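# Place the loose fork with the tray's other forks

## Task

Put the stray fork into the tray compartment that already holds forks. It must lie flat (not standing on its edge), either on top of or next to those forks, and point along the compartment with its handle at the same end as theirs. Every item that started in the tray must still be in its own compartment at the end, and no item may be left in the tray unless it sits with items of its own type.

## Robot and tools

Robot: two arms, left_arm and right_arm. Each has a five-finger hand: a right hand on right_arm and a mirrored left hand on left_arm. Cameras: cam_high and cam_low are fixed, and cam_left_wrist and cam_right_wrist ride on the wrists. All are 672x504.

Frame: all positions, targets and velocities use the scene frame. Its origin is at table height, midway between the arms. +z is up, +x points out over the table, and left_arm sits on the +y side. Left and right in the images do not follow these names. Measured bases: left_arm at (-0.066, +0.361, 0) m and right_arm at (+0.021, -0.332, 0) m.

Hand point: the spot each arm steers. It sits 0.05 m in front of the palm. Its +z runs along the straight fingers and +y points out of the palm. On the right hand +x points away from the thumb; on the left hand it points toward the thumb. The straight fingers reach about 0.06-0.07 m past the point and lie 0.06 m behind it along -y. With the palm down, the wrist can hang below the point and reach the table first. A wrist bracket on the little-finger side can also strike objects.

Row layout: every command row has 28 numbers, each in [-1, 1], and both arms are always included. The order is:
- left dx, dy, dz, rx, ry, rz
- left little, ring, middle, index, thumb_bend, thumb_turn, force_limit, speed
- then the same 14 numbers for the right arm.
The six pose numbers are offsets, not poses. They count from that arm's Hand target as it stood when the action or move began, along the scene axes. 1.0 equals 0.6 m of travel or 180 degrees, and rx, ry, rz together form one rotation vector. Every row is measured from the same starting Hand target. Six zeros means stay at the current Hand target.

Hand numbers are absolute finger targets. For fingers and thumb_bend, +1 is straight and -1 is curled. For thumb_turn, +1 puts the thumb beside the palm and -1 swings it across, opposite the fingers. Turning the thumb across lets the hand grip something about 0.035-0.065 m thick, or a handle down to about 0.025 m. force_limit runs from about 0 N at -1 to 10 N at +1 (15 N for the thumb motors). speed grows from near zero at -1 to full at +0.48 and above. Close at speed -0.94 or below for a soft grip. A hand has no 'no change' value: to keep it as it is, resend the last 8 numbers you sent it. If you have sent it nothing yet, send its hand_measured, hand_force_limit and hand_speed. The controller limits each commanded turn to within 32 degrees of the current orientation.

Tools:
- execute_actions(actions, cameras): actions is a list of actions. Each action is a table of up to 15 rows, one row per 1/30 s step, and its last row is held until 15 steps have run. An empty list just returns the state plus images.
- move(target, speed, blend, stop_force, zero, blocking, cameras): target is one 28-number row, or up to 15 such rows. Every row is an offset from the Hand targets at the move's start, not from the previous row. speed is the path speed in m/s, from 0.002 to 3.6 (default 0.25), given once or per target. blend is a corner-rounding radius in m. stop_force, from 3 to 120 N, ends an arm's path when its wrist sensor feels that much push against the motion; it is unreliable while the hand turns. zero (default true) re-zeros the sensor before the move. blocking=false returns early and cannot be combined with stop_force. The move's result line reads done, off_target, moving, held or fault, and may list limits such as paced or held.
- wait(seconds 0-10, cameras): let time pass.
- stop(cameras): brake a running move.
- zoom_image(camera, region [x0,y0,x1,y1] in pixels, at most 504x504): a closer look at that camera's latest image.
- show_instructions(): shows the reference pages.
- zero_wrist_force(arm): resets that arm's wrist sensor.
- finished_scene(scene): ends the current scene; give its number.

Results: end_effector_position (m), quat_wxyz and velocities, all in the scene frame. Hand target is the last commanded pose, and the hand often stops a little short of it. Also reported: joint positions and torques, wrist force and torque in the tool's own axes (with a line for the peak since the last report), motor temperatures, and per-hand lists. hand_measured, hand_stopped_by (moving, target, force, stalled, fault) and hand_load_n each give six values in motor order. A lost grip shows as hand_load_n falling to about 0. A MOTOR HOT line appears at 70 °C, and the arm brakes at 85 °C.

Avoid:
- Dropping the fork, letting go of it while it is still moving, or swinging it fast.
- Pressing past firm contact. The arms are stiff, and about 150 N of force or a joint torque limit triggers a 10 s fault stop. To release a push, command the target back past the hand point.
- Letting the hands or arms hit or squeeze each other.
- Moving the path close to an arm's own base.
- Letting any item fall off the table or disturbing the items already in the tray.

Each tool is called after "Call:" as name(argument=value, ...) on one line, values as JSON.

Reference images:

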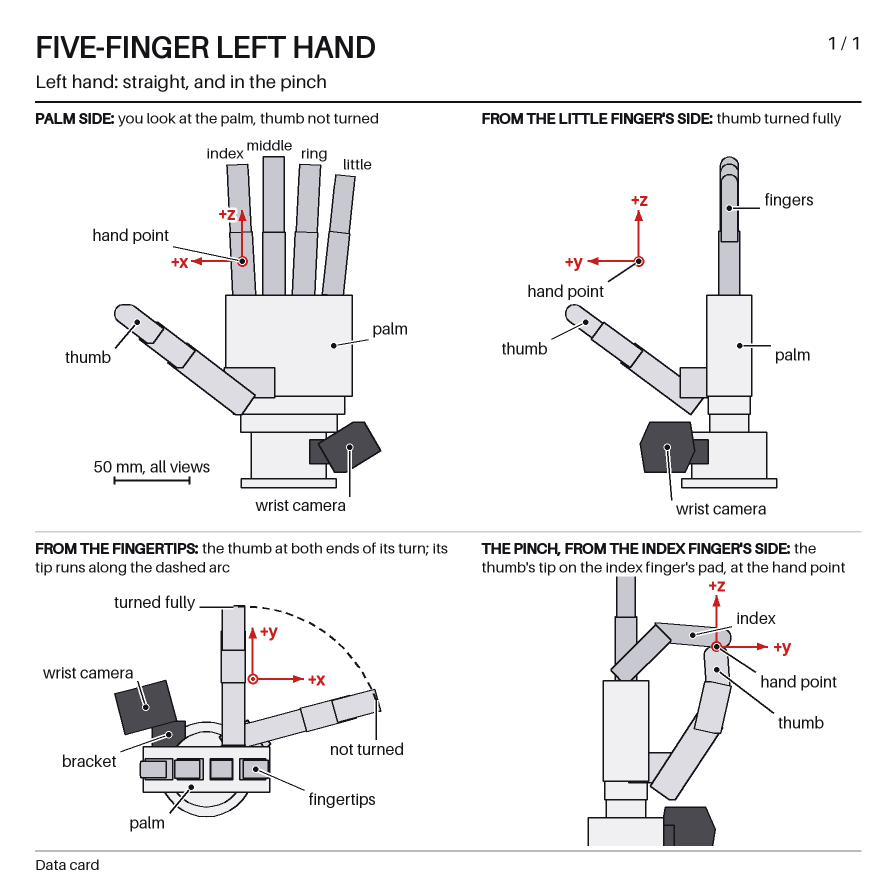

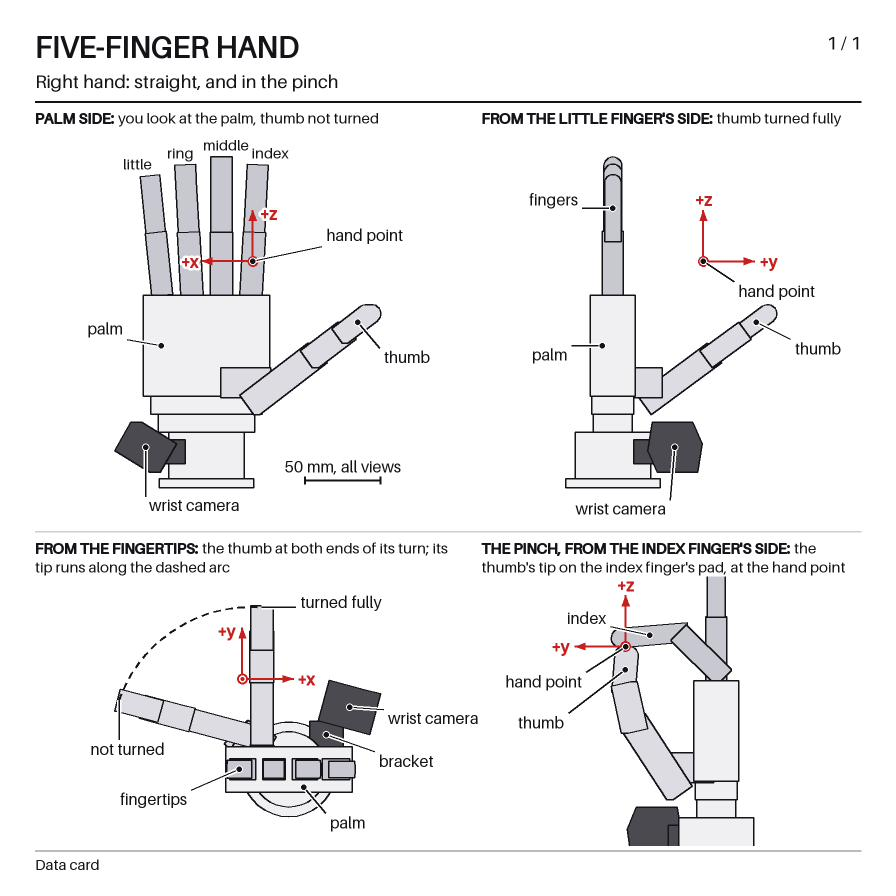

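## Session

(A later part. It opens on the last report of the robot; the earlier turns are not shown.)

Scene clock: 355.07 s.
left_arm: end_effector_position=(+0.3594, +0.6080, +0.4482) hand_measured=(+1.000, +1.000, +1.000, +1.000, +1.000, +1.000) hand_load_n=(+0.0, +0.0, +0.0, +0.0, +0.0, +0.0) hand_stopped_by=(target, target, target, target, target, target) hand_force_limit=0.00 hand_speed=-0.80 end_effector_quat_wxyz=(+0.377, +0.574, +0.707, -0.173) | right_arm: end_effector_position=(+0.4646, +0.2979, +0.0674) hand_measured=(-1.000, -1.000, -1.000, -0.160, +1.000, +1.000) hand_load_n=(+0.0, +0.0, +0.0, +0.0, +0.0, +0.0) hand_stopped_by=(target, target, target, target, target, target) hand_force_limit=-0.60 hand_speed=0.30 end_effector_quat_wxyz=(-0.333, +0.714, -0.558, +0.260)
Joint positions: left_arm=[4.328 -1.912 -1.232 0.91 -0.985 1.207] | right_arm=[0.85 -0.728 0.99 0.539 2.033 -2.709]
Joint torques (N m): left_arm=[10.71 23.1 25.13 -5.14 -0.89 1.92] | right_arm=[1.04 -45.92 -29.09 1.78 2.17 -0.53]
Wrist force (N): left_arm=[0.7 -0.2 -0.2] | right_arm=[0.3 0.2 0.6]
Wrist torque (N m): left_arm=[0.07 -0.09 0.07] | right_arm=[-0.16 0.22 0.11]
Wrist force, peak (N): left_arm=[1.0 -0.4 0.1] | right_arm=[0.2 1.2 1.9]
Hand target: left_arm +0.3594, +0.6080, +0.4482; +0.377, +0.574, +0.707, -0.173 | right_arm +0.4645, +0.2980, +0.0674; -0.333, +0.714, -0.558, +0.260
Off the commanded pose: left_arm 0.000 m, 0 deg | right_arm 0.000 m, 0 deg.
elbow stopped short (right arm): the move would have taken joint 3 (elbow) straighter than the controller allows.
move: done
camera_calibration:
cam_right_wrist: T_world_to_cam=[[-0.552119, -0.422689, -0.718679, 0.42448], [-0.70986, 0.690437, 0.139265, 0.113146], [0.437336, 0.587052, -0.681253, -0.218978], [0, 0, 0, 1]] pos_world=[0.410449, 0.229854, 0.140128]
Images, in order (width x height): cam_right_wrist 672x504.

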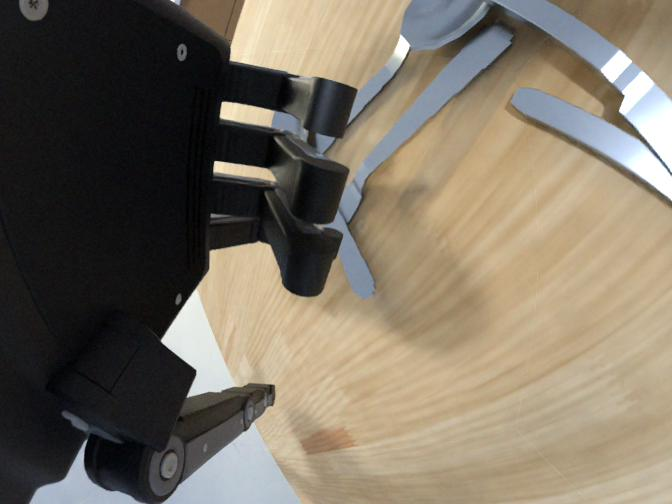

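Call:
move(target=[[0,0,0,0,0,0,1,1,1,1,1,1,0,-0.8,0,0,-0.0817,0,0,0,-1,-1,-1,-0.16,1,1,-0.6,0.3],[0,0,0,0,0,0,1,1,1,1,1,1,0,-0.8,0.008,0.12,-0.0817,0,0,0,-1,-1,-1,-0.16,1,1,-0.6,0.3]], speed=0.04, stop_force=6, cameras=["cam_right_wrist"])

Call:
zoom_image(camera="cam_right_wrist", region=[280, 0, 672, 400])

Scene clock: 375.40 s.
left_arm: end_effector_position=(+0.3594, +0.6080, +0.4482) hand_measured=(+1.000, +1.000, +1.000, +1.000, +1.000, +1.000) hand_load_n=(+0.0, +0.0, +0.0, +0.0, +0.0, +0.0) hand_stopped_by=(target, target, target, target, target, target) hand_force_limit=0.00 hand_speed=-0.80 end_effector_quat_wxyz=(+0.377, +0.574, +0.707, -0.173) | right_arm: end_effector_position=(+0.4693, +0.3700, +0.0184) hand_measured=(-1.000, -1.000, -1.000, -0.160, +1.000, +1.000) hand_load_n=(+0.0, +0.0, +0.5, +0.0, +0.0, +0.0) hand_stopped_by=(target, target, target, target, target, target) hand_force_limit=-0.60 hand_speed=0.30 end_effector_quat_wxyz=(-0.333, +0.714, -0.558, +0.260)
Joint positions: left_arm=[4.328 -1.912 -1.232 0.91 -0.985 1.207] | right_arm=[0.912 -0.473 0.635 0.663 2.076 -2.658]
Joint torques (N m): left_arm=[10.42 23.44 24.57 -5.03 -0.9 1.87] | right_arm=[-12.39 -63.71 -6.74 -0.87 -2.6 -1.52]
Wrist force (N): left_arm=[0.6 -0.2 -0.1] | right_arm=[0.3 0.0 0.7]
Wrist torque (N m): left_arm=[0.06 -0.08 0.07] | right_arm=[-0.19 0.22 0.10]
Wrist force, peak (N): left_arm=[1.0 -0.1 -0.2] | right_arm=[0.4 0.9 1.3]
Hand target: left_arm +0.3594, +0.6080, +0.4482; +0.377, +0.574, +0.707, -0.173 | right_arm +0.4693, +0.3700, +0.0184; -0.333, +0.714, -0.558, +0.260
Off the commanded pose: left_arm 0.000 m, 0 deg | right_arm 0.000 m, 0 deg.
move: done
camera_calibration:
cam_right_wrist: T_world_to_cam=[[-0.55196, -0.422913, -0.718669, 0.422264], [-0.7101, 0.6902, 0.139218, 0.0737153], [0.437148, 0.587169, -0.681274, -0.296764], [0, 0, 0, 1]] pos_world=[0.415148, 0.301954, 0.0910282]
Images, in order (width x height): cam_right_wrist 672x504.

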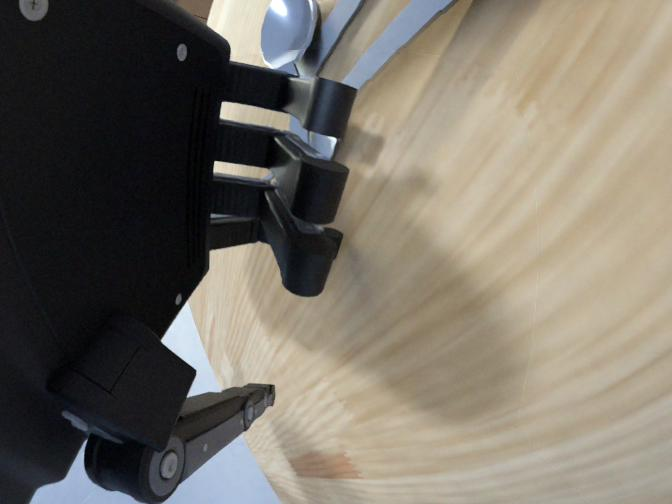

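Scaled by 1.260 from the camera's 672x504 image, which has a finer 960x720 frame.

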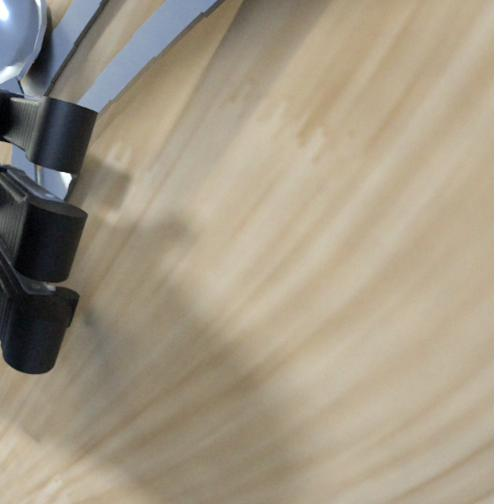

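Call:
move(target=[[0,0,0,0,0,0,1,1,1,1,1,1,0,-0.8,-0.02,-0.02,0.08,0,0,0,-1,-1,-1,-0.16,1,1,-0.6,0.3],[0,0,0,0,0,0,1,1,1,1,1,1,0,-0.8,-0.02,-0.16,0.17,0,0,-0.1667,-1,-1,-0.2,-0.16,0.84,-1,-0.6,0.3]], speed=0.15, blend=0.01, cameras=["cam_right_wrist", "cam_high"])

Call:
zoom_image(camera="cam_right_wrist", region=[300, 80, 560, 340])

Scene clock: 388.83 s.
left_arm: end_effector_position=(+0.3594, +0.6080, +0.4482) hand_measured=(+1.000, +1.000, +1.000, +1.000, +1.000, +1.000) hand_load_n=(+0.0, +0.0, +0.0, +0.0, +0.0, +0.0) hand_stopped_by=(target, target, target, target, target, target) hand_force_limit=0.00 hand_speed=-0.80 end_effector_quat_wxyz=(+0.377, +0.574, +0.707, -0.173) | right_arm: end_effector_position=(+0.4573, +0.2740, +0.1204) hand_measured=(-1.000, -1.000, -0.200, -0.160, +0.840, -1.000) hand_load_n=(+0.0, +0.5, +0.0, +0.0, +0.0, +0.0) hand_stopped_by=(target, target, target, target, target, target) hand_force_limit=-0.60 hand_speed=0.30 end_effector_quat_wxyz=(+0.255, -0.545, +0.724, -0.337)
Joint positions: left_arm=[4.328 -1.912 -1.232 0.91 -0.985 1.207] | right_arm=[0.93 -0.534 0.57 1.151 2.376 -2.08]
Joint torques (N m): left_arm=[10.58 23.6 25.56 -5.03 -0.93 1.7] | right_arm=[-12.47 -61.7 -6.89 3.72 -1.63 1.42]
Wrist force (N): left_arm=[0.5 -0.4 0.1] | right_arm=[0.3 0.2 0.6]
Wrist torque (N m): left_arm=[0.03 -0.06 0.06] | right_arm=[-0.13 0.19 0.24]
Wrist force, peak (N): left_arm=[1.1 -0.5 0.3] | right_arm=[-0.5 1.0 2.2]
Hand target: left_arm +0.3594, +0.6080, +0.4482; +0.377, +0.574, +0.707, -0.173 | right_arm +0.4573, +0.2740, +0.1204; +0.255, -0.545, +0.724, -0.337
Off the commanded pose: left_arm 0.000 m, 0 deg | right_arm 0.000 m, 0 deg.
move: done
camera_calibration:
cam_right_wrist: T_world_to_cam=[[-0.689471, -0.0901174, -0.718685, 0.420022], [-0.269685, 0.952828, 0.139245, -0.156171], [0.672235, 0.289824, -0.681251, -0.191679], [0, 0, 0, 1]] pos_world=[0.37633, 0.242208, 0.193028]
Images, in order (width x height): cam_high 672x504, cam_right_wrist 672x504.

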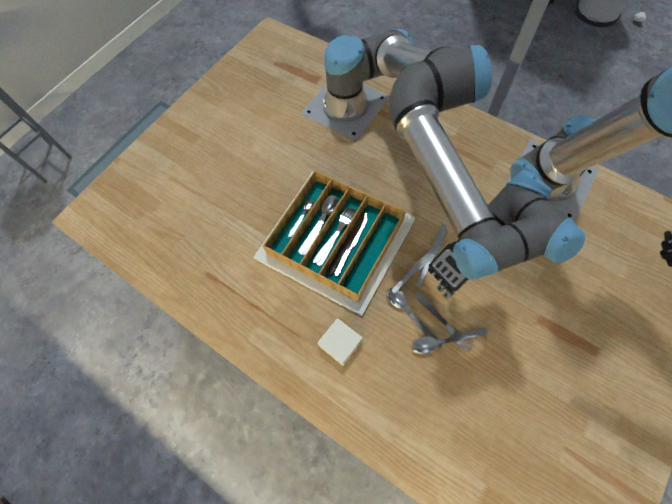

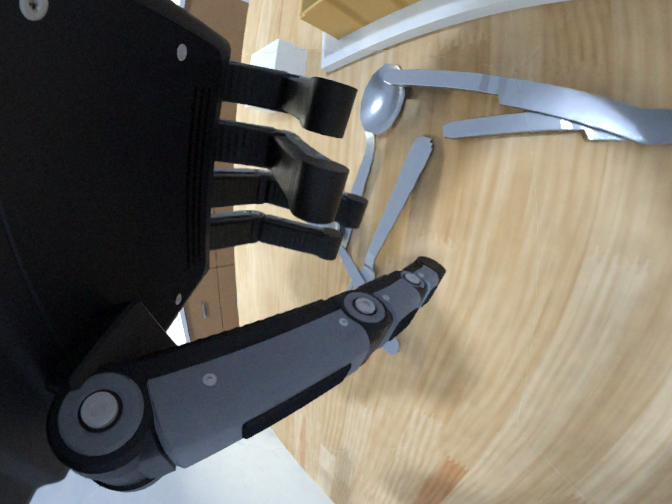

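Scaled by 1.938 from the camera's 672x504 image, which has a finer 960x720 frame.

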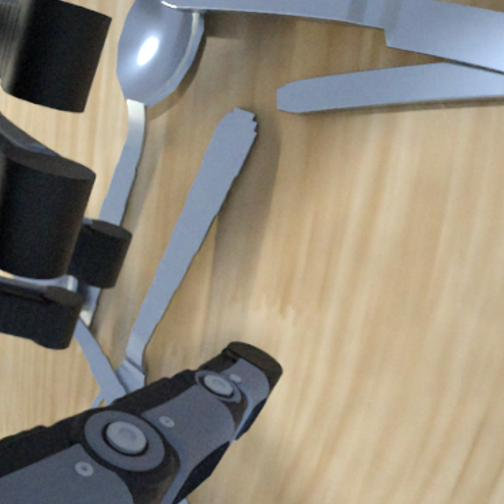

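Call:
zoom_image(camera="cam_high", region=[370, 220, 510, 370])

Scaled by 3.360 from the camera's 672x504 image, which has a finer 960x720 frame.

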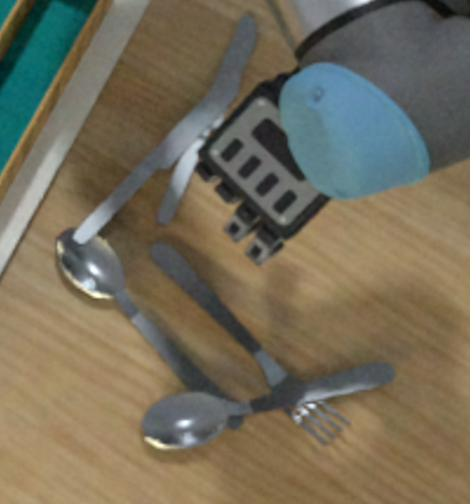

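Call:
move(target=[0,0,0,0,0,0,1,1,1,1,1,1,0,-0.8,0.0512,0.2142,-0.0333,0,0,0.3389,-1,-1,-0.2,-0.16,0.84,-1,-0.6,0.3], speed=0.25, cameras=["cam_right_wrist"])

Call:
zoom_image(camera="cam_right_wrist", region=[300, 100, 560, 360])

Scene clock: 467.97 s.
left_arm: end_effector_position=(+0.3594, +0.6080, +0.4482) hand_measured=(+1.000, +1.000, +1.000, +1.000, +1.000, +1.000) hand_load_n=(+0.0, +0.0, +0.0, +0.0, +0.0, +0.0) hand_stopped_by=(target, target, target, target, target, target) hand_force_limit=0.00 hand_speed=-0.80 end_effector_quat_wxyz=(+0.377, +0.574, +0.707, -0.173) | right_arm: end_effector_position=(+0.4882, +0.4025, +0.1004) hand_measured=(-1.000, -1.000, -0.200, -0.160, +0.840, -1.000) hand_load_n=(+0.0, +0.0, +0.0, +0.0, +0.0, +0.0) hand_stopped_by=(target, target, target, target, target, target) hand_force_limit=-0.60 hand_speed=0.30 end_effector_quat_wxyz=(-0.391, +0.837, -0.347, +0.161)
Joint positions: left_arm=[4.328 -1.912 -1.232 0.91 -0.985 1.207] | right_arm=[0.803 -0.496 0.449 0.746 1.597 -3.118]
Joint torques (N m): left_arm=[9.46 24.35 24.83 -5.09 -0.86 1.62] | right_arm=[11.94 -60.58 -10.35 -1.45 -1.96 -1.34]
Wrist force (N): left_arm=[0.7 0.1 0.2] | right_arm=[0.1 0.1 0.7]
Wrist torque (N m): left_arm=[0.08 -0.09 0.07] | right_arm=[-0.16 0.24 0.06]
Wrist force, peak (N): left_arm=[0.9 -0.5 0.0] | right_arm=[0.1 0.2 1.5]
Hand target: left_arm +0.3594, +0.6080, +0.4482; +0.377, +0.574, +0.707, -0.173 | right_arm +0.4881, +0.4025, +0.1004; -0.391, +0.837, -0.347, +0.161
Off the commanded pose: left_arm 0.000 m, 0 deg | right_arm 0.000 m, 0 deg.
move: done
camera_calibration:
cam_right_wrist: T_world_to_cam=[[-0.255649, -0.646676, -0.718648, 0.450797], [-0.964029, 0.226449, 0.139169, 0.363909], [0.07274, 0.728376, -0.681306, -0.147057], [0, 0, 0, 1]] pos_world=[0.476761, 0.316225, 0.173128]
Images, in order (width x height): cam_right_wrist 672x504.

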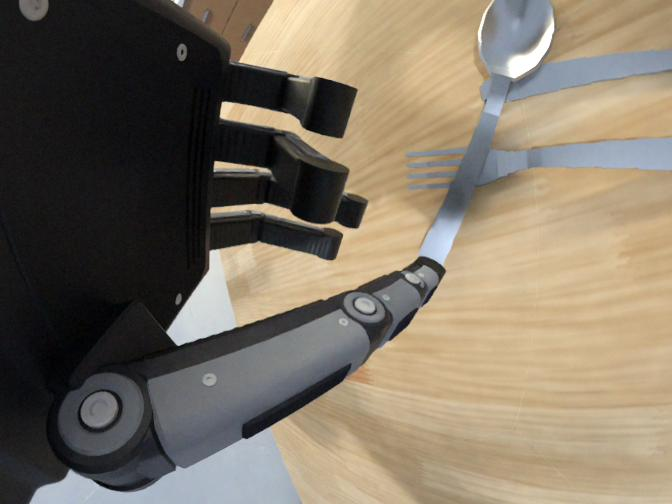

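Scaled by 1.938 from the camera's 672x504 image, which has a finer 960x720 frame.

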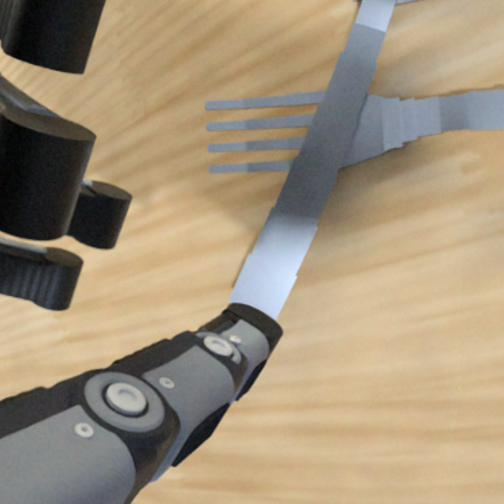

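Call:
move(target=[[0,0,0,0,0,0,1,1,1,1,1,1,0,-0.8,-0.0098,0.0067,-0.05,0,0,0.0167,-1,-1,-0.2,-0.16,0.84,-1,-0.6,0.3],[0,0,0,0,0,0,1,1,1,1,1,1,0,-0.8,-0.0098,0.0067,-0.1217,0,0,0.0167,-1,-1,-0.2,-0.16,0.84,-1,-0.6,0.3]], speed=0.03, stop_force=3, cameras=["cam_right_wrist"])

Call:
zoom_image(camera="cam_right_wrist", region=[300, 140, 480, 320])

Scene clock: 489.10 s.
left_arm: end_effector_position=(+0.3594, +0.6080, +0.4482) hand_measured=(+1.000, +1.000, +1.000, +1.000, +1.000, +1.000) hand_load_n=(+0.0, +0.0, +0.0, +0.0, +0.0, +0.0) hand_stopped_by=(target, target, target, target, target, target) hand_force_limit=0.00 hand_speed=-0.80 end_effector_quat_wxyz=(+0.377, +0.574, +0.707, -0.173) | right_arm: end_effector_position=(+0.4822, +0.4065, +0.0274) hand_measured=(-1.000, -1.000, -0.200, -0.160, +0.840, -1.000) hand_load_n=(-0.5, +0.0, +0.0, +0.0, +0.0, +0.0) hand_stopped_by=(target, target, target, target, target, target) hand_force_limit=-0.60 hand_speed=0.30 end_effector_quat_wxyz=(-0.395, +0.846, -0.325, +0.151)
Joint positions: left_arm=[4.328 -1.912 -1.232 0.91 -0.985 1.207] | right_arm=[0.802 -0.482 0.607 0.573 1.556 -3.153]
Joint torques (N m): left_arm=[9.74 23.6 24.81 -5.01 -0.88 1.43] | right_arm=[-7.07 -64.24 -34.09 2.36 1.7 1.52]
Wrist force (N): left_arm=[0.5 -0.1 0.0] | right_arm=[0.2 0.0 0.8]
Wrist torque (N m): left_arm=[0.08 -0.08 0.07] | right_arm=[-0.16 0.21 0.23]
Wrist force, peak (N): left_arm=[0.9 -0.5 0.0] | right_arm=[-0.2 0.1 1.3]
Hand target: left_arm +0.3594, +0.6080, +0.4482; +0.377, +0.574, +0.707, -0.173 | right_arm +0.4822, +0.4066, +0.0274; -0.395, +0.846, -0.325, +0.151
Off the commanded pose: left_arm 0.000 m, 0 deg | right_arm 0.000 m, 0 deg.
move: done
camera_calibration:
cam_right_wrist: T_world_to_cam=[[-0.221071, -0.659277, -0.718667, 0.387821], [-0.974664, 0.175063, 0.139222, 0.393361], [0.0340261, 0.731237, -0.681274, -0.181896], [0, 0, 0, 1]] pos_world=[0.47532, 0.319827, 0.100028]
Images, in order (width x height): cam_right_wrist 672x504.

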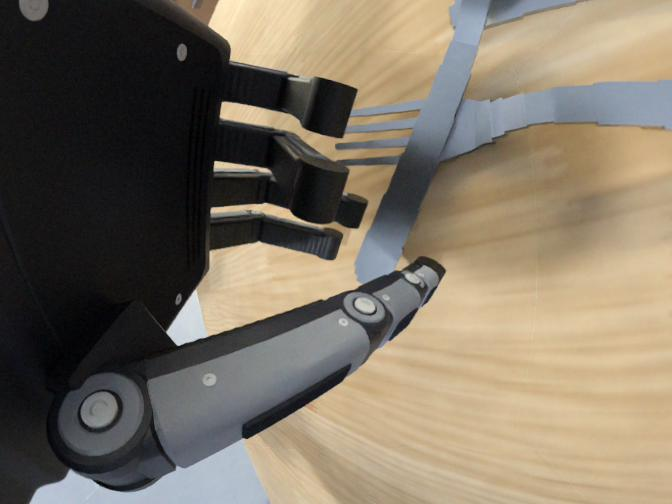

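Scaled by 2.800 from the camera's 672x504 image, which has a finer 960x720 frame.

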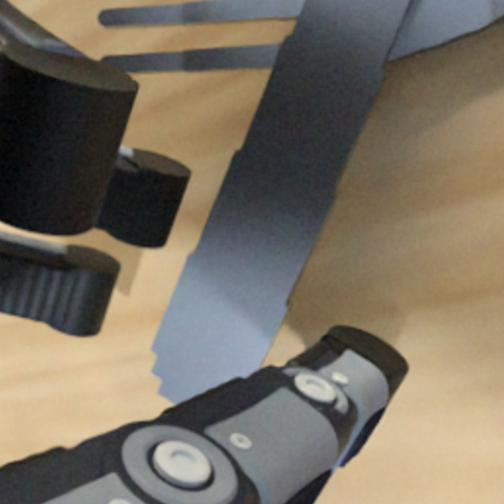

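Call:
move(target=[0,0,0,0,0,0,1,1,1,1,1,1,0,-0.8,0,0,0,0,0,0,-1,-1,-0.23,-0.23,0.62,-1,-0.4,-0.9], cameras=["cam_right_wrist"])

Call:
zoom_image(camera="cam_right_wrist", region=[300, 140, 480, 320])

Scene clock: 507.13 s.
left_arm: end_effector_position=(+0.3594, +0.6080, +0.4482) hand_measured=(+1.000, +1.000, +1.000, +1.000, +1.000, +1.000) hand_load_n=(+0.0, +0.0, +0.0, +0.0, +0.0, +0.0) hand_stopped_by=(target, target, target, target, target, target) hand_force_limit=0.00 hand_speed=-0.80 end_effector_quat_wxyz=(+0.377, +0.574, +0.707, -0.173) | right_arm: end_effector_position=(+0.4822, +0.4066, +0.0274) hand_measured=(-1.000, -1.000, -0.230, -0.230, +0.620, -1.000) hand_load_n=(+0.0, +0.5, +0.0, +0.0, +0.0, +0.0) hand_stopped_by=(target, target, target, target, target, target) hand_force_limit=-0.40 hand_speed=-0.90 end_effector_quat_wxyz=(-0.395, +0.846, -0.325, +0.151)
Joint positions: left_arm=[4.328 -1.912 -1.232 0.91 -0.985 1.207] | right_arm=[0.802 -0.482 0.607 0.573 1.556 -3.153]
Joint torques (N m): left_arm=[9.74 24.07 24.4 -5.1 -0.8 1.32] | right_arm=[2.29 -63.56 -34.45 2.27 -2.1 1.02]
Wrist force (N): left_arm=[0.5 -0.1 0.2] | right_arm=[0.2 0.1 1.0]
Wrist torque (N m): left_arm=[0.07 -0.05 0.06] | right_arm=[-0.16 0.21 0.22]
Wrist force, peak (N): left_arm=[1.1 0.0 0.0] | right_arm=[0.2 -0.3 1.0]
Hand target: left_arm +0.3594, +0.6080, +0.4482; +0.377, +0.574, +0.707, -0.173 | right_arm +0.4822, +0.4066, +0.0274; -0.395, +0.846, -0.325, +0.151
Off the commanded pose: left_arm 0.000 m, 0 deg | right_arm 0.000 m, 0 deg.
move: done
camera_calibration:
cam_right_wrist: T_world_to_cam=[[-0.221141, -0.659264, -0.718657, 0.387849], [-0.974648, 0.175111, 0.139274, 0.393334], [0.0340263, 0.731237, -0.681274, -0.181896], [0, 0, 0, 1]] pos_world=[0.47532, 0.319827, 0.100028]
Images, in order (width x height): cam_right_wrist 672x504.

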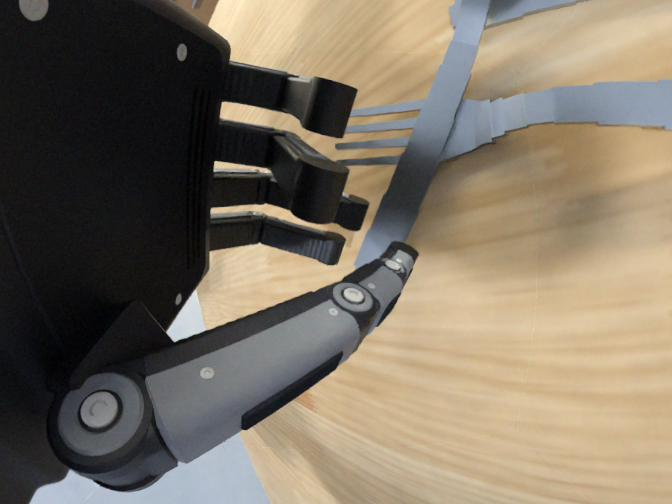

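Scaled by 2.800 from the camera's 672x504 image, which has a finer 960x720 frame.

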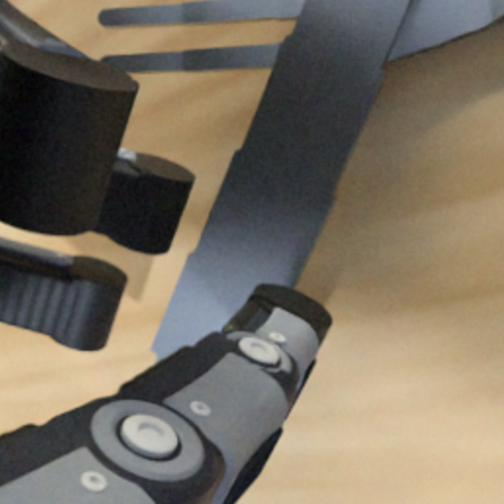

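Call:
move(target=[0,0,0,0,0,0,1,1,1,1,1,1,0,-0.8,0,0,0,0,0,0,-1,-1,-0.2,-0.16,0.8,-1,-0.4,0])

Call:
move(target=[0,0,0,0,0,0,1,1,1,1,1,1,0,-0.8,0,0,-0.0133,0,0,0,-1,-1,-0.2,-0.16,0.8,-1,-0.4,0], speed=0.012, stop_force=3)

Call:
move(target=[0,0,0,0,0,0,1,1,1,1,1,1,0,-0.8,0,0,0,0,0,0,-1,-1,-0.23,-0.21,0.62,-1,-0.4,-0.9], cameras=["cam_right_wrist"])

Call:
zoom_image(camera="cam_right_wrist", region=[300, 140, 480, 320])

Scene clock: 539.23 s.
left_arm: end_effector_position=(+0.3594, +0.6080, +0.4482) hand_measured=(+1.000, +1.000, +1.000, +1.000, +1.000, +1.000) hand_load_n=(+0.0, +0.0, +0.0, +0.0, +0.0, +0.0) hand_stopped_by=(target, target, target, target, target, target) hand_force_limit=0.00 hand_speed=-0.80 end_effector_quat_wxyz=(+0.377, +0.574, +0.707, -0.173) | right_arm: end_effector_position=(+0.4822, +0.4066, +0.0274) hand_measured=(-1.000, -1.000, -0.200, -0.160, +0.800, -1.000) hand_load_n=(+0.0, +0.0, +0.0, +0.0, +0.0, +0.0) hand_stopped_by=(target, target, target, target, target, target) hand_force_limit=-0.40 hand_speed=0.00 end_effector_quat_wxyz=(-0.395, +0.846, -0.325, +0.151)
Joint positions: left_arm=[4.328 -1.912 -1.232 0.91 -0.985 1.207] | right_arm=[0.802 -0.482 0.607 0.573 1.556 -3.153]
Joint torques (N m): left_arm=[9.31 24.01 24.09 -4.94 -0.85 1.44] | right_arm=[8.07 -64 -31.66 2.07 -2.17 0.98]
Wrist force (N): left_arm=[0.5 -0.2 -0.3] | right_arm=[-0.1 0.1 1.0]
Wrist torque (N m): left_arm=[0.08 -0.08 0.07] | right_arm=[-0.16 0.26 0.21]
Wrist force, peak (N): left_arm=[0.9 -0.3 0.2] | right_arm=[0.2 0.2 1.2]
Hand target: left_arm +0.3594, +0.6080, +0.4482; +0.377, +0.574, +0.707, -0.173 | right_arm +0.4822, +0.4066, +0.0274; -0.395, +0.846, -0.325, +0.151
Off the commanded pose: left_arm 0.000 m, 0 deg | right_arm 0.000 m, 0 deg.
move: done

Scene clock: 541.27 s.
left_arm: end_effector_position=(+0.3594, +0.6080, +0.4482) hand_measured=(+1.000, +1.000, +1.000, +1.000, +1.000, +1.000) hand_load_n=(+0.0, +0.0, +0.0, +0.0, +0.0, +0.0) hand_stopped_by=(target, target, target, target, target, target) hand_force_limit=0.00 hand_speed=-0.80 end_effector_quat_wxyz=(+0.377, +0.574, +0.707, -0.173) | right_arm: end_effector_position=(+0.4822, +0.4066, +0.0194) hand_measured=(-1.000, -1.000, -0.200, -0.160, +0.800, -1.000) hand_load_n=(+0.0, +0.0, -0.5, +0.0, +0.0, +0.0) hand_stopped_by=(target, target, target, target, target, target) hand_force_limit=-0.40 hand_speed=0.00 end_effector_quat_wxyz=(-0.395, +0.846, -0.325, +0.151)
Joint positions: left_arm=[4.328 -1.912 -1.232 0.91 -0.985 1.207] | right_arm=[0.802 -0.478 0.619 0.557 1.556 -3.153]
Joint torques (N m): left_arm=[9.17 23.81 24.2 -5.15 -0.82 1.35] | right_arm=[7.92 -63.04 -33.93 2.33 -1.82 0.71]
Wrist force (N): left_arm=[0.4 -0.2 0.0] | right_arm=[-0.2 0.2 0.7]
Wrist torque (N m): left_arm=[0.06 -0.04 0.06] | right_arm=[-0.13 0.28 0.21]
Wrist force, peak (N): left_arm=[0.9 -0.3 -0.2] | right_arm=[0.1 0.0 1.1]
Hand target: left_arm +0.3594, +0.6080, +0.4482; +0.377, +0.574, +0.707, -0.173 | right_arm +0.4822, +0.4066, +0.0194; -0.395, +0.846, -0.325, +0.151
Off the commanded pose: left_arm 0.000 m, 0 deg | right_arm 0.000 m, 0 deg.
move: done

Scene clock: 542.77 s.
left_arm: end_effector_position=(+0.3594, +0.6080, +0.4482) hand_measured=(+1.000, +1.000, +1.000, +1.000, +1.000, +1.000) hand_load_n=(+0.0, +0.0, +0.0, +0.0, +0.0, +0.0) hand_stopped_by=(target, target, target, target, target, target) hand_force_limit=0.00 hand_speed=-0.80 end_effector_quat_wxyz=(+0.377, +0.574, +0.707, -0.173) | right_arm: end_effector_position=(+0.4822, +0.4066, +0.0194) hand_measured=(-1.000, -1.000, -0.230, -0.210, +0.620, -1.000) hand_load_n=(+0.0, +0.0, +0.0, +0.0, +0.5, +0.0) hand_stopped_by=(target, target, target, target, target, target) hand_force_limit=-0.40 hand_speed=-0.90 end_effector_quat_wxyz=(-0.395, +0.846, -0.325, +0.151)
Joint positions: left_arm=[4.328 -1.912 -1.232 0.91 -0.985 1.207] | right_arm=[0.802 -0.478 0.619 0.557 1.556 -3.153]
Joint torques (N m): left_arm=[7.97 24.83 24.85 -4.91 -0.95 1.26] | right_arm=[7.74 -63.38 -33.5 1.87 -1.9 0.6]
Wrist force (N): left_arm=[0.4 0.3 -0.1] | right_arm=[0.1 0.4 0.6]
Wrist torque (N m): left_arm=[0.14 -0.06 0.05] | right_arm=[-0.13 0.24 0.23]
Wrist force, peak (N): left_arm=[1.0 0.0 -0.1] | right_arm=[0.2 0.2 1.2]
Hand target: left_arm +0.3594, +0.6080, +0.4482; +0.377, +0.574, +0.707, -0.173 | right_arm +0.4822, +0.4066, +0.0194; -0.395, +0.846, -0.325, +0.151
Off the commanded pose: left_arm 0.000 m, 0 deg | right_arm 0.000 m, 0 deg.
move: done
camera_calibration:
cam_right_wrist: T_world_to_cam=[[-0.221141, -0.659264, -0.718657, 0.382172], [-0.974648, 0.175111, 0.139274, 0.394434], [0.0340263, 0.731237, -0.681274, -0.187278], [0, 0, 0, 1]] pos_world=[0.47532, 0.319827, 0.0921283]
Images, in order (width x height): cam_right_wrist 672x504.

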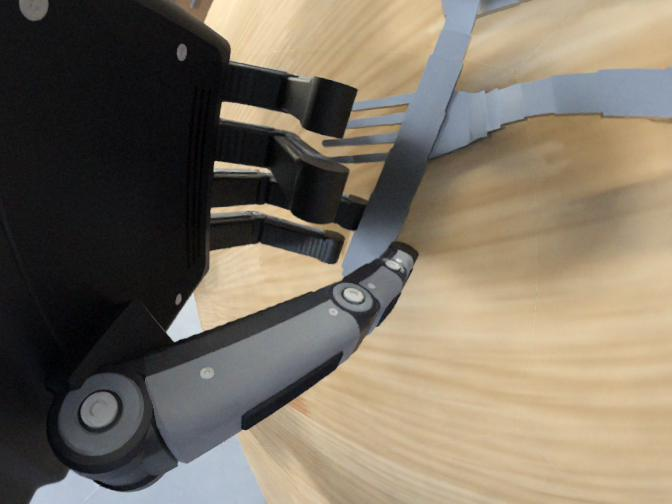

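Scaled by 2.800 from the camera's 672x504 image, which has a finer 960x720 frame.

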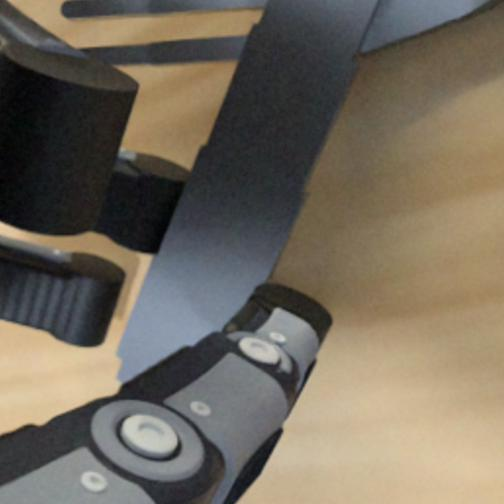

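Call:
execute_actions(actions=[[[0,0,0,0,0,0,1,1,1,1,1,1,0,-0.8,0,0,0,0,0,0,-1,-1,-0.25,-0.24,0.56,-1,-0.3,-0.9]],[[0,0,0,0,0,0,1,1,1,1,1,1,0,-0.8,0,0,0,0,0,0,-1,-1,-0.25,-0.24,0.56,-1,-0.3,-0.9]]], cameras=["cam_right_wrist"])

Call:
zoom_image(camera="cam_right_wrist", region=[260, 100, 500, 340])

Scene clock: 586.13 s.
left_arm: end_effector_position=(+0.3594, +0.6080, +0.4482) hand_measured=(+1.000, +1.000, +1.000, +1.000, +1.000, +1.000) hand_load_n=(+0.0, +0.0, +0.0, +0.0, +0.0, +0.0) hand_stopped_by=(target, target, target, target, target, target) hand_force_limit=0.00 hand_speed=-0.80 end_effector_quat_wxyz=(+0.377, +0.574, +0.707, -0.173) | right_arm: end_effector_position=(+0.4822, +0.4066, +0.0194) hand_measured=(-1.000, -1.000, -0.250, -0.240, +0.560, -1.000) hand_load_n=(+0.0, +0.0, +1.0, +0.0, +1.0, +0.0) hand_stopped_by=(target, target, target, target, target, target) hand_force_limit=-0.30 hand_speed=-0.90 end_effector_quat_wxyz=(-0.395, +0.846, -0.325, +0.151)
Joint positions: left_arm=[4.328 -1.912 -1.232 0.91 -0.985 1.207] | right_arm=[0.802 -0.478 0.619 0.557 1.556 -3.153]
Joint torques (N m): left_arm=[9.62 23.35 23.6 -4.9 -0.73 1.24] | right_arm=[6 -62.01 -32.46 0.8 -1.85 0.31]
Wrist force (N): left_arm=[0.6 -0.2 0.0] | right_arm=[0.1 0.3 0.8]
Wrist torque (N m): left_arm=[0.06 -0.08 0.07] | right_arm=[-0.14 0.25 0.23]
Wrist force, peak (N): left_arm=[0.7 -0.9 -0.1] | right_arm=[0.2 0.4 1.4]
Hand target: left_arm +0.3594, +0.6080, +0.4482; +0.377, +0.574, +0.707, -0.173 | right_arm +0.4822, +0.4066, +0.0194; -0.395, +0.846, -0.325, +0.151
Off the commanded pose: left_arm 0.000 m, 0 deg | right_arm 0.000 m, 0 deg.
Step readings (end_effector_position of left_arm | right_arm):
0: (+0.3594, +0.6080, +0.4482) | (+0.4822, +0.4066, +0.0194)
1: (+0.3594, +0.6080, +0.4482) | (+0.4822, +0.4066, +0.0194)
2: (+0.3594, +0.6080, +0.4482) | (+0.4822, +0.4066, +0.0194)
4: (+0.3594, +0.6080, +0.4482) | (+0.4822, +0.4066, +0.0194)
8: (+0.3594, +0.6080, +0.4482) | (+0.4822, +0.4066, +0.0194)
15: (+0.3594, +0.6080, +0.4482) | (+0.4822, +0.4066, +0.0194)
16: (+0.3594, +0.6080, +0.4482) | (+0.4822, +0.4066, +0.0194)
17: (+0.3594, +0.6080, +0.4482) | (+0.4822, +0.4066, +0.0194)
19: (+0.3594, +0.6080, +0.4482) | (+0.4822, +0.4066, +0.0194)
23: (+0.3594, +0.6080, +0.4482) | (+0.4822, +0.4066, +0.0194)
30: (+0.3594, +0.6080, +0.4482) | (+0.4822, +0.4066, +0.0194)
camera_calibration:
cam_right_wrist: T_world_to_cam=[[-0.221141, -0.659264, -0.718657, 0.382172], [-0.974648, 0.175111, 0.139274, 0.394434], [0.0340263, 0.731237, -0.681274, -0.187278], [0, 0, 0, 1]] pos_world=[0.47532, 0.319827, 0.0921283]
Images, in order (width x height): cam_right_wrist 672x504.

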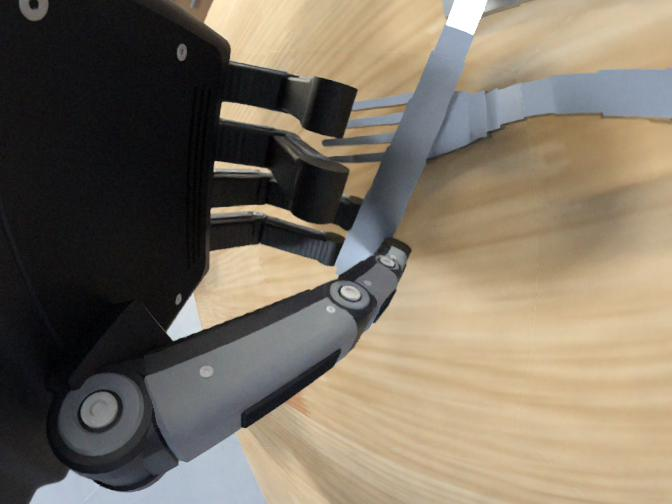

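Scaled by 2.100 from the camera's 672x504 image, which has a finer 960x720 frame.

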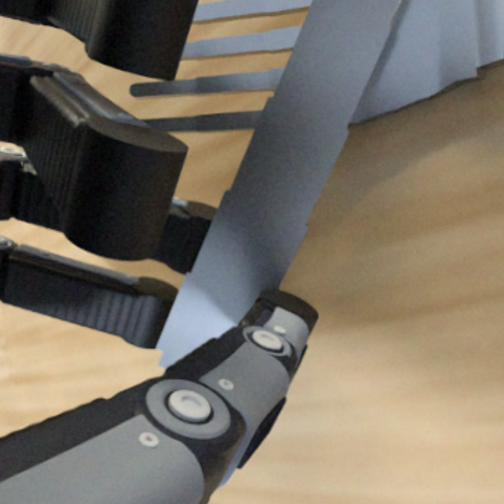

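Call:
execute_actions(actions=[[[0,0,0,0,0,0,1,1,1,1,1,1,0,-0.8,0,0,0,0,0,0,-1,-1,-0.27,-0.26,0.51,-1,-0.2,-0.9]],[[0,0,0,0,0,0,1,1,1,1,1,1,0,-0.8,0,0,0,0,0,0,-1,-1,-0.27,-0.26,0.51,-1,-0.2,-0.9]],[[0,0,0,0,0,0,1,1,1,1,1,1,0,-0.8,0,0,0,0,0,0,-1,-1,-0.29,-0.29,0.46,-1,-0.1,-0.9]],[[0,0,0,0,0,0,1,1,1,1,1,1,0,-0.8,0,0,0,0,0,0,-1,-1,-0.29,-0.29,0.46,-1,-0.1,-0.9]]], cameras=["cam_right_wrist"])

Call:
zoom_image(camera="cam_right_wrist", region=[260, 100, 500, 340])

Scene clock: 600.53 s.
left_arm: end_effector_position=(+0.3594, +0.6080, +0.4482) hand_measured=(+1.000, +1.000, +1.000, +1.000, +1.000, +1.000) hand_load_n=(+0.0, +0.0, +0.0, +0.0, +0.0, +0.0) hand_stopped_by=(target, target, target, target, target, target) hand_force_limit=0.00 hand_speed=-0.80 end_effector_quat_wxyz=(+0.377, +0.574, +0.707, -0.173) | right_arm: end_effector_position=(+0.4822, +0.4066, +0.0194) hand_measured=(-1.000, -1.000, -0.290, -0.290, +0.462, -1.000) hand_load_n=(+0.0, +0.0, +1.5, +0.0, +1.5, +0.5) hand_stopped_by=(target, target, target, target, target, target) hand_force_limit=-0.10 hand_speed=-0.90 end_effector_quat_wxyz=(-0.395, +0.846, -0.325, +0.151)
Joint positions: left_arm=[4.328 -1.912 -1.232 0.91 -0.985 1.207] | right_arm=[0.802 -0.478 0.619 0.557 1.556 -3.153]
Joint torques (N m): left_arm=[8.67 23.99 23.63 -5.03 -0.92 1.09] | right_arm=[3.94 -53.67 -29.3 -0.55 -1.81 0.07]
Wrist force (N): left_arm=[0.5 -0.1 0.1] | right_arm=[-0.1 0.2 0.7]
Wrist torque (N m): left_arm=[0.07 -0.06 0.06] | right_arm=[-0.15 0.27 0.22]
Wrist force, peak (N): left_arm=[0.9 -0.4 -0.3] | right_arm=[0.1 0.1 1.2]
Hand target: left_arm +0.3594, +0.6080, +0.4482; +0.377, +0.574, +0.707, -0.173 | right_arm +0.4822, +0.4066, +0.0194; -0.395, +0.846, -0.325, +0.151
Off the commanded pose: left_arm 0.000 m, 0 deg | right_arm 0.000 m, 0 deg.
Step readings (end_effector_position of left_arm | right_arm):
0: (+0.3594, +0.6080, +0.4482) | (+0.4822, +0.4066, +0.0194)
1: (+0.3594, +0.6080, +0.4482) | (+0.4822, +0.4066, +0.0194)
2: (+0.3594, +0.6080, +0.4482) | (+0.4822, +0.4066, +0.0194)
4: (+0.3594, +0.6080, +0.4482) | (+0.4822, +0.4066, +0.0194)
8: (+0.3594, +0.6080, +0.4482) | (+0.4822, +0.4066, +0.0194)
15: (+0.3594, +0.6080, +0.4482) | (+0.4822, +0.4066, +0.0194)
16: (+0.3594, +0.6080, +0.4482) | (+0.4822, +0.4066, +0.0194)
17: (+0.3594, +0.6080, +0.4482) | (+0.4822, +0.4066, +0.0194)
19: (+0.3594, +0.6080, +0.4482) | (+0.4822, +0.4066, +0.0194)
23: (+0.3594, +0.6080, +0.4482) | (+0.4822, +0.4066, +0.0194)
30: (+0.3594, +0.6080, +0.4482) | (+0.4822, +0.4066, +0.0194)
31: (+0.3594, +0.6080, +0.4482) | (+0.4822, +0.4066, +0.0194)
32: (+0.3594, +0.6080, +0.4482) | (+0.4822, +0.4066, +0.0194)
34: (+0.3594, +0.6080, +0.4482) | (+0.4822, +0.4066, +0.0194)
38: (+0.3594, +0.6080, +0.4482) | (+0.4822, +0.4066, +0.0194)
45: (+0.3594, +0.6080, +0.4482) | (+0.4822, +0.4066, +0.0194)
46: (+0.3594, +0.6080, +0.4482) | (+0.4822, +0.4066, +0.0194)
47: (+0.3594, +0.6080, +0.4482) | (+0.4822, +0.4066, +0.0194)
49: (+0.3594, +0.6080, +0.4482) | (+0.4822, +0.4066, +0.0194)
53: (+0.3594, +0.6080, +0.4482) | (+0.4822, +0.4066, +0.0194)
60: (+0.3594, +0.6080, +0.4482) | (+0.4822, +0.4066, +0.0194)
camera_calibration:
cam_right_wrist: T_world_to_cam=[[-0.221141, -0.659264, -0.718657, 0.382172], [-0.974648, 0.175111, 0.139274, 0.394434], [0.0340263, 0.731237, -0.681274, -0.187278], [0, 0, 0, 1]] pos_world=[0.47532, 0.319827, 0.0921283]
Images, in order (width x height): cam_right_wrist 672x504.

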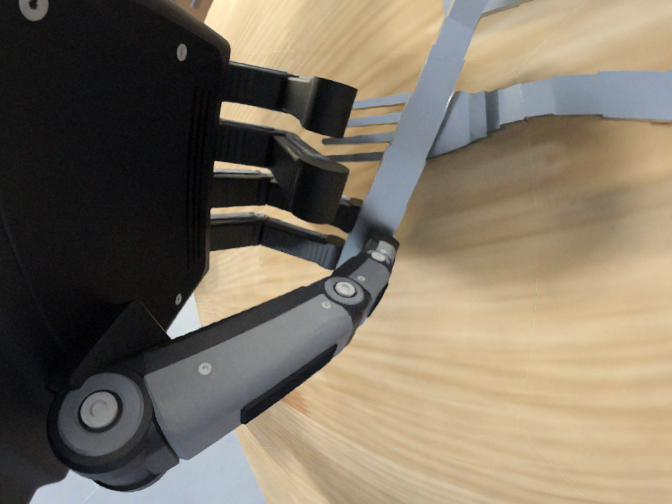

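Scaled by 2.100 from the camera's 672x504 image, which has a finer 960x720 frame.

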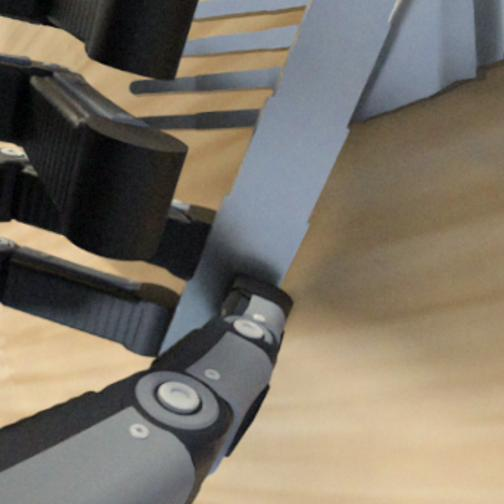

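Call:
execute_actions(actions=[[[0,0,0,0,0,0,1,1,1,1,1,1,0,-0.8,0,0,0,0,0,0,-1,-1,-0.31,-0.31,0.42,-1,0,-0.9]],[[0,0,0,0,0,0,1,1,1,1,1,1,0,-0.8,0,0,0,0,0,0,-1,-1,-0.31,-0.31,0.42,-1,0,-0.9]],[[0,0,0,0,0,0,1,1,1,1,1,1,0,-0.8,0,0,0,0,0,0,-1,-1,-0.33,-0.33,0.38,-1,0,-0.9]],[[0,0,0,0,0,0,1,1,1,1,1,1,0,-0.8,0,0,0,0,0,0,-1,-1,-0.33,-0.33,0.38,-1,0,-0.9]]], cameras=["cam_right_wrist"])

Call:
zoom_image(camera="cam_right_wrist", region=[260, 100, 500, 340])

Scene clock: 611.20 s.
left_arm: end_effector_position=(+0.3594, +0.6080, +0.4482) hand_measured=(+1.000, +1.000, +1.000, +1.000, +1.000, +1.000) hand_load_n=(+0.0, +0.0, +0.0, +0.0, +0.0, +0.0) hand_stopped_by=(target, target, target, target, target, target) hand_force_limit=0.00 hand_speed=-0.80 end_effector_quat_wxyz=(+0.377, +0.574, +0.707, -0.173) | right_arm: end_effector_position=(+0.4822, +0.4066, +0.0194) hand_measured=(-1.000, -1.000, -0.328, -0.330, +0.414, -1.000) hand_load_n=(+0.5, +0.0, +3.5, +1.5, +7.0, -0.5) hand_stopped_by=(target, target, target, target, force, target) hand_force_limit=0.00 hand_speed=-0.90 end_effector_quat_wxyz=(-0.395, +0.846, -0.325, +0.151)
Joint positions: left_arm=[4.328 -1.912 -1.232 0.91 -0.985 1.207] | right_arm=[0.802 -0.478 0.619 0.557 1.556 -3.153]
Joint torques (N m): left_arm=[8.58 24.55 23.21 -5.02 -0.8 1] | right_arm=[3.57 -50.69 -27.32 -0.79 -1.85 -0.47]
Wrist force (N): left_arm=[0.2 -0.2 0.0] | right_arm=[0.0 -1.8 -1.6]
Wrist torque (N m): left_arm=[0.05 -0.02 0.05] | right_arm=[-0.33 0.33 0.20]
Wrist force, peak (N): left_arm=[1.1 -0.4 -0.3] | right_arm=[-0.1 -1.6 -2.4]
Hand target: left_arm +0.3594, +0.6080, +0.4482; +0.377, +0.574, +0.707, -0.173 | right_arm +0.4822, +0.4066, +0.0194; -0.395, +0.846, -0.325, +0.151
Off the commanded pose: left_arm 0.000 m, 0 deg | right_arm 0.000 m, 0 deg.
Step readings (end_effector_position of left_arm | right_arm):
0: (+0.3594, +0.6080, +0.4482) | (+0.4822, +0.4066, +0.0194)
1: (+0.3594, +0.6080, +0.4482) | (+0.4822, +0.4066, +0.0194)
2: (+0.3594, +0.6080, +0.4482) | (+0.4822, +0.4066, +0.0194)
4: (+0.3594, +0.6080, +0.4482) | (+0.4822, +0.4066, +0.0194)
8: (+0.3594, +0.6080, +0.4482) | (+0.4822, +0.4066, +0.0194)
15: (+0.3594, +0.6080, +0.4482) | (+0.4822, +0.4066, +0.0194)
16: (+0.3594, +0.6080, +0.4482) | (+0.4822, +0.4066, +0.0194)
17: (+0.3594, +0.6080, +0.4482) | (+0.4822, +0.4066, +0.0194)
19: (+0.3594, +0.6080, +0.4482) | (+0.4822, +0.4066, +0.0194)
23: (+0.3594, +0.6080, +0.4482) | (+0.4822, +0.4066, +0.0194)
30: (+0.3594, +0.6080, +0.4482) | (+0.4822, +0.4066, +0.0194)
31: (+0.3594, +0.6080, +0.4482) | (+0.4822, +0.4066, +0.0194)
32: (+0.3594, +0.6080, +0.4482) | (+0.4822, +0.4066, +0.0194)
34: (+0.3594, +0.6080, +0.4482) | (+0.4822, +0.4066, +0.0194)
38: (+0.3594, +0.6080, +0.4482) | (+0.4822, +0.4066, +0.0194)
45: (+0.3594, +0.6080, +0.4482) | (+0.4822, +0.4066, +0.0194)
46: (+0.3594, +0.6080, +0.4482) | (+0.4822, +0.4066, +0.0194)
47: (+0.3594, +0.6080, +0.4482) | (+0.4822, +0.4066, +0.0194)
49: (+0.3594, +0.6080, +0.4482) | (+0.4822, +0.4066, +0.0194)
53: (+0.3594, +0.6080, +0.4482) | (+0.4822, +0.4066, +0.0194)
60: (+0.3594, +0.6080, +0.4482) | (+0.4822, +0.4066, +0.0194)
camera_calibration:
cam_right_wrist: T_world_to_cam=[[-0.221141, -0.659264, -0.718657, 0.382172], [-0.974648, 0.175111, 0.139274, 0.394434], [0.0340263, 0.731237, -0.681274, -0.187278], [0, 0, 0, 1]] pos_world=[0.47532, 0.319827, 0.0921283]
Images, in order (width x height): cam_right_wrist 672x504.

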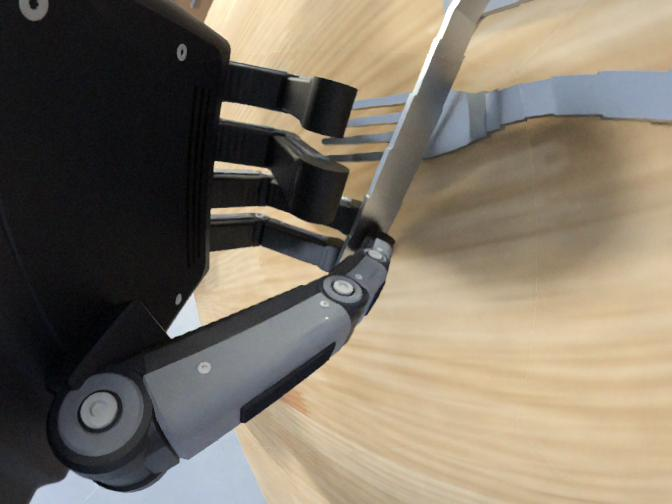

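Scaled by 2.100 from the camera's 672x504 image, which has a finer 960x720 frame.

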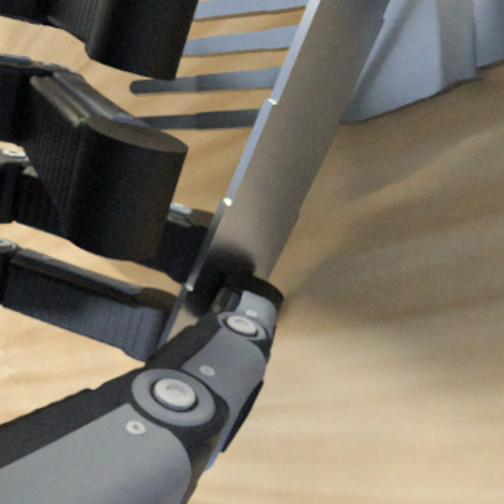

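Call:
execute_actions(actions=[[[0,0,0,0,0,0,1,1,1,1,1,1,0,-0.8,0,0,0,0,0,0,-1,-1,-0.36,-0.36,0.34,-1,0.2,-0.9]],[[0,0,0,0,0,0,1,1,1,1,1,1,0,-0.8,0,0,0,0,0,0,-1,-1,-0.36,-0.36,0.34,-1,0.2,-0.9]]], cameras=[])

Call:
move(target=[0,0,0,0,0,0,1,1,1,1,1,1,0,-0.8,0,0,0.03,0,0,0,-1,-1,-0.36,-0.36,0.34,-1,0.2,-0.9], speed=0.03, cameras=["cam_right_wrist"])

Scene clock: 629.33 s.
left_arm: end_effector_position=(+0.3594, +0.6080, +0.4482) hand_measured=(+1.000, +1.000, +1.000, +1.000, +1.000, +1.000) hand_load_n=(+0.0, +0.0, +0.0, +0.0, +0.0, +0.0) hand_stopped_by=(target, target, target, target, target, target) hand_force_limit=0.00 hand_speed=-0.80 end_effector_quat_wxyz=(+0.377, +0.574, +0.707, -0.173) | right_arm: end_effector_position=(+0.4822, +0.4066, +0.0194) hand_measured=(-1.000, -1.000, -0.346, -0.360, +0.408, -1.000) hand_load_n=(+0.0, +0.0, +4.5, +0.0, +7.0, -1.0) hand_stopped_by=(target, target, force, target, force, target) hand_force_limit=0.20 hand_speed=-0.90 end_effector_quat_wxyz=(-0.395, +0.846, -0.325, +0.151)
Joint positions: left_arm=[4.328 -1.912 -1.232 0.91 -0.985 1.207] | right_arm=[0.802 -0.478 0.619 0.557 1.556 -3.153]
Joint torques (N m): left_arm=[8.94 24.81 23.28 -5.02 -0.71 0.93] | right_arm=[2.36 -51.69 -25.51 -0.75 -1.77 -0.78]
Wrist force (N): left_arm=[0.2 -0.2 0.0] | right_arm=[0.2 -3.8 -1.9]
Wrist torque (N m): left_arm=[0.06 -0.02 0.05] | right_arm=[-0.30 0.30 0.15]
Wrist force, peak (N): left_arm=[1.0 -0.4 0.4] | right_arm=[0.2 -3.4 -3.7]
Hand target: left_arm +0.3594, +0.6080, +0.4482; +0.377, +0.574, +0.707, -0.173 | right_arm +0.4822, +0.4066, +0.0194; -0.395, +0.846, -0.325, +0.151
Off the commanded pose: left_arm 0.000 m, 0 deg | right_arm 0.000 m, 0 deg.
Step readings (end_effector_position of left_arm | right_arm):
0: (+0.3594, +0.6080, +0.4482) | (+0.4822, +0.4066, +0.0194)
1: (+0.3594, +0.6080, +0.4482) | (+0.4822, +0.4066, +0.0194)
2: (+0.3594, +0.6080, +0.4482) | (+0.4822, +0.4066, +0.0194)
4: (+0.3594, +0.6080, +0.4482) | (+0.4822, +0.4066, +0.0194)
8: (+0.3594, +0.6080, +0.4482) | (+0.4822, +0.4066, +0.0194)
15: (+0.3594, +0.6080, +0.4482) | (+0.4822, +0.4066, +0.0194)
16: (+0.3594, +0.6080, +0.4482) | (+0.4822, +0.4066, +0.0194)
17: (+0.3594, +0.6080, +0.4482) | (+0.4822, +0.4066, +0.0194)
19: (+0.3594, +0.6080, +0.4482) | (+0.4822, +0.4066, +0.0194)
23: (+0.3594, +0.6080, +0.4482) | (+0.4822, +0.4066, +0.0194)
30: (+0.3594, +0.6080, +0.4482) | (+0.4822, +0.4066, +0.0194)
No camera images: "cameras" was empty.

Scene clock: 630.23 s.
left_arm: end_effector_position=(+0.3594, +0.6080, +0.4482) hand_measured=(+1.000, +1.000, +1.000, +1.000, +1.000, +1.000) hand_load_n=(+0.0, +0.0, +0.0, +0.0, +0.0, +0.0) hand_stopped_by=(target, target, target, target, target, target) hand_force_limit=0.00 hand_speed=-0.80 end_effector_quat_wxyz=(+0.377, +0.574, +0.707, -0.173) | right_arm: end_effector_position=(+0.4822, +0.4066, +0.0377) hand_measured=(-1.000, -1.000, -0.346, -0.360, +0.408, -1.000) hand_load_n=(+0.0, +0.0, +4.0, +0.0, +8.0, +0.0) hand_stopped_by=(target, target, force, target, force, target) hand_force_limit=0.20 hand_speed=-0.90 end_effector_quat_wxyz=(-0.395, +0.846, -0.325, +0.151)
Joint positions: left_arm=[4.328 -1.912 -1.232 0.91 -0.985 1.207] | right_arm=[0.802 -0.487 0.59 0.594 1.556 -3.153]
Joint torques (N m): left_arm=[8.45 25.07 23.75 -4.92 -0.68 1.04] | right_arm=[1.74 -48.86 -9.14 -1.68 -2.08 -0.54]
Wrist force (N): left_arm=[0.5 -0.4 0.1] | right_arm=[0.2 0.6 1.2]
Wrist torque (N m): left_arm=[0.02 -0.06 0.07] | right_arm=[-0.14 0.23 0.23]
Wrist force, peak (N): left_arm=[0.8 -0.2 0.2] | right_arm=[0.1 -4.1 -2.1]
Hand target: left_arm +0.3594, +0.6080, +0.4482; +0.377, +0.574, +0.707, -0.173 | right_arm +0.4822, +0.4066, +0.0374; -0.395, +0.846, -0.325, +0.151
Off the commanded pose: left_arm 0.000 m, 0 deg | right_arm 0.000 m, 0 deg.
move: done
camera_calibration:
cam_right_wrist: T_world_to_cam=[[-0.220991, -0.659108, -0.718846, 0.395151], [-0.974675, 0.175122, 0.139071, 0.391931], [0.0342228, 0.731375, -0.681117, -0.175034], [0, 0, 0, 1]] pos_world=[0.47532, 0.319827, 0.110328]
Images, in order (width x height): cam_right_wrist 672x504.

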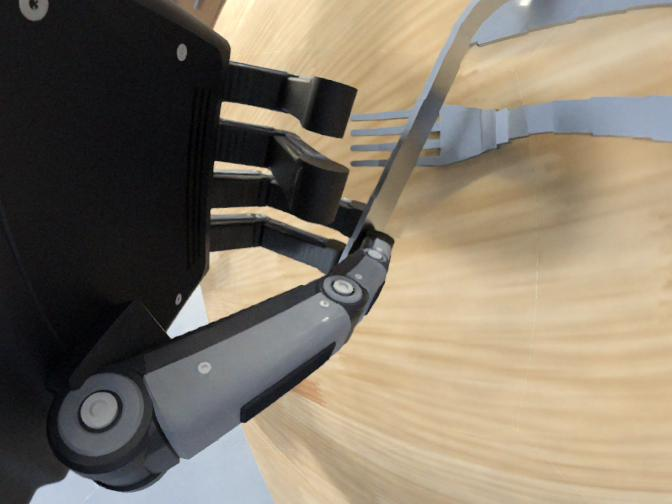

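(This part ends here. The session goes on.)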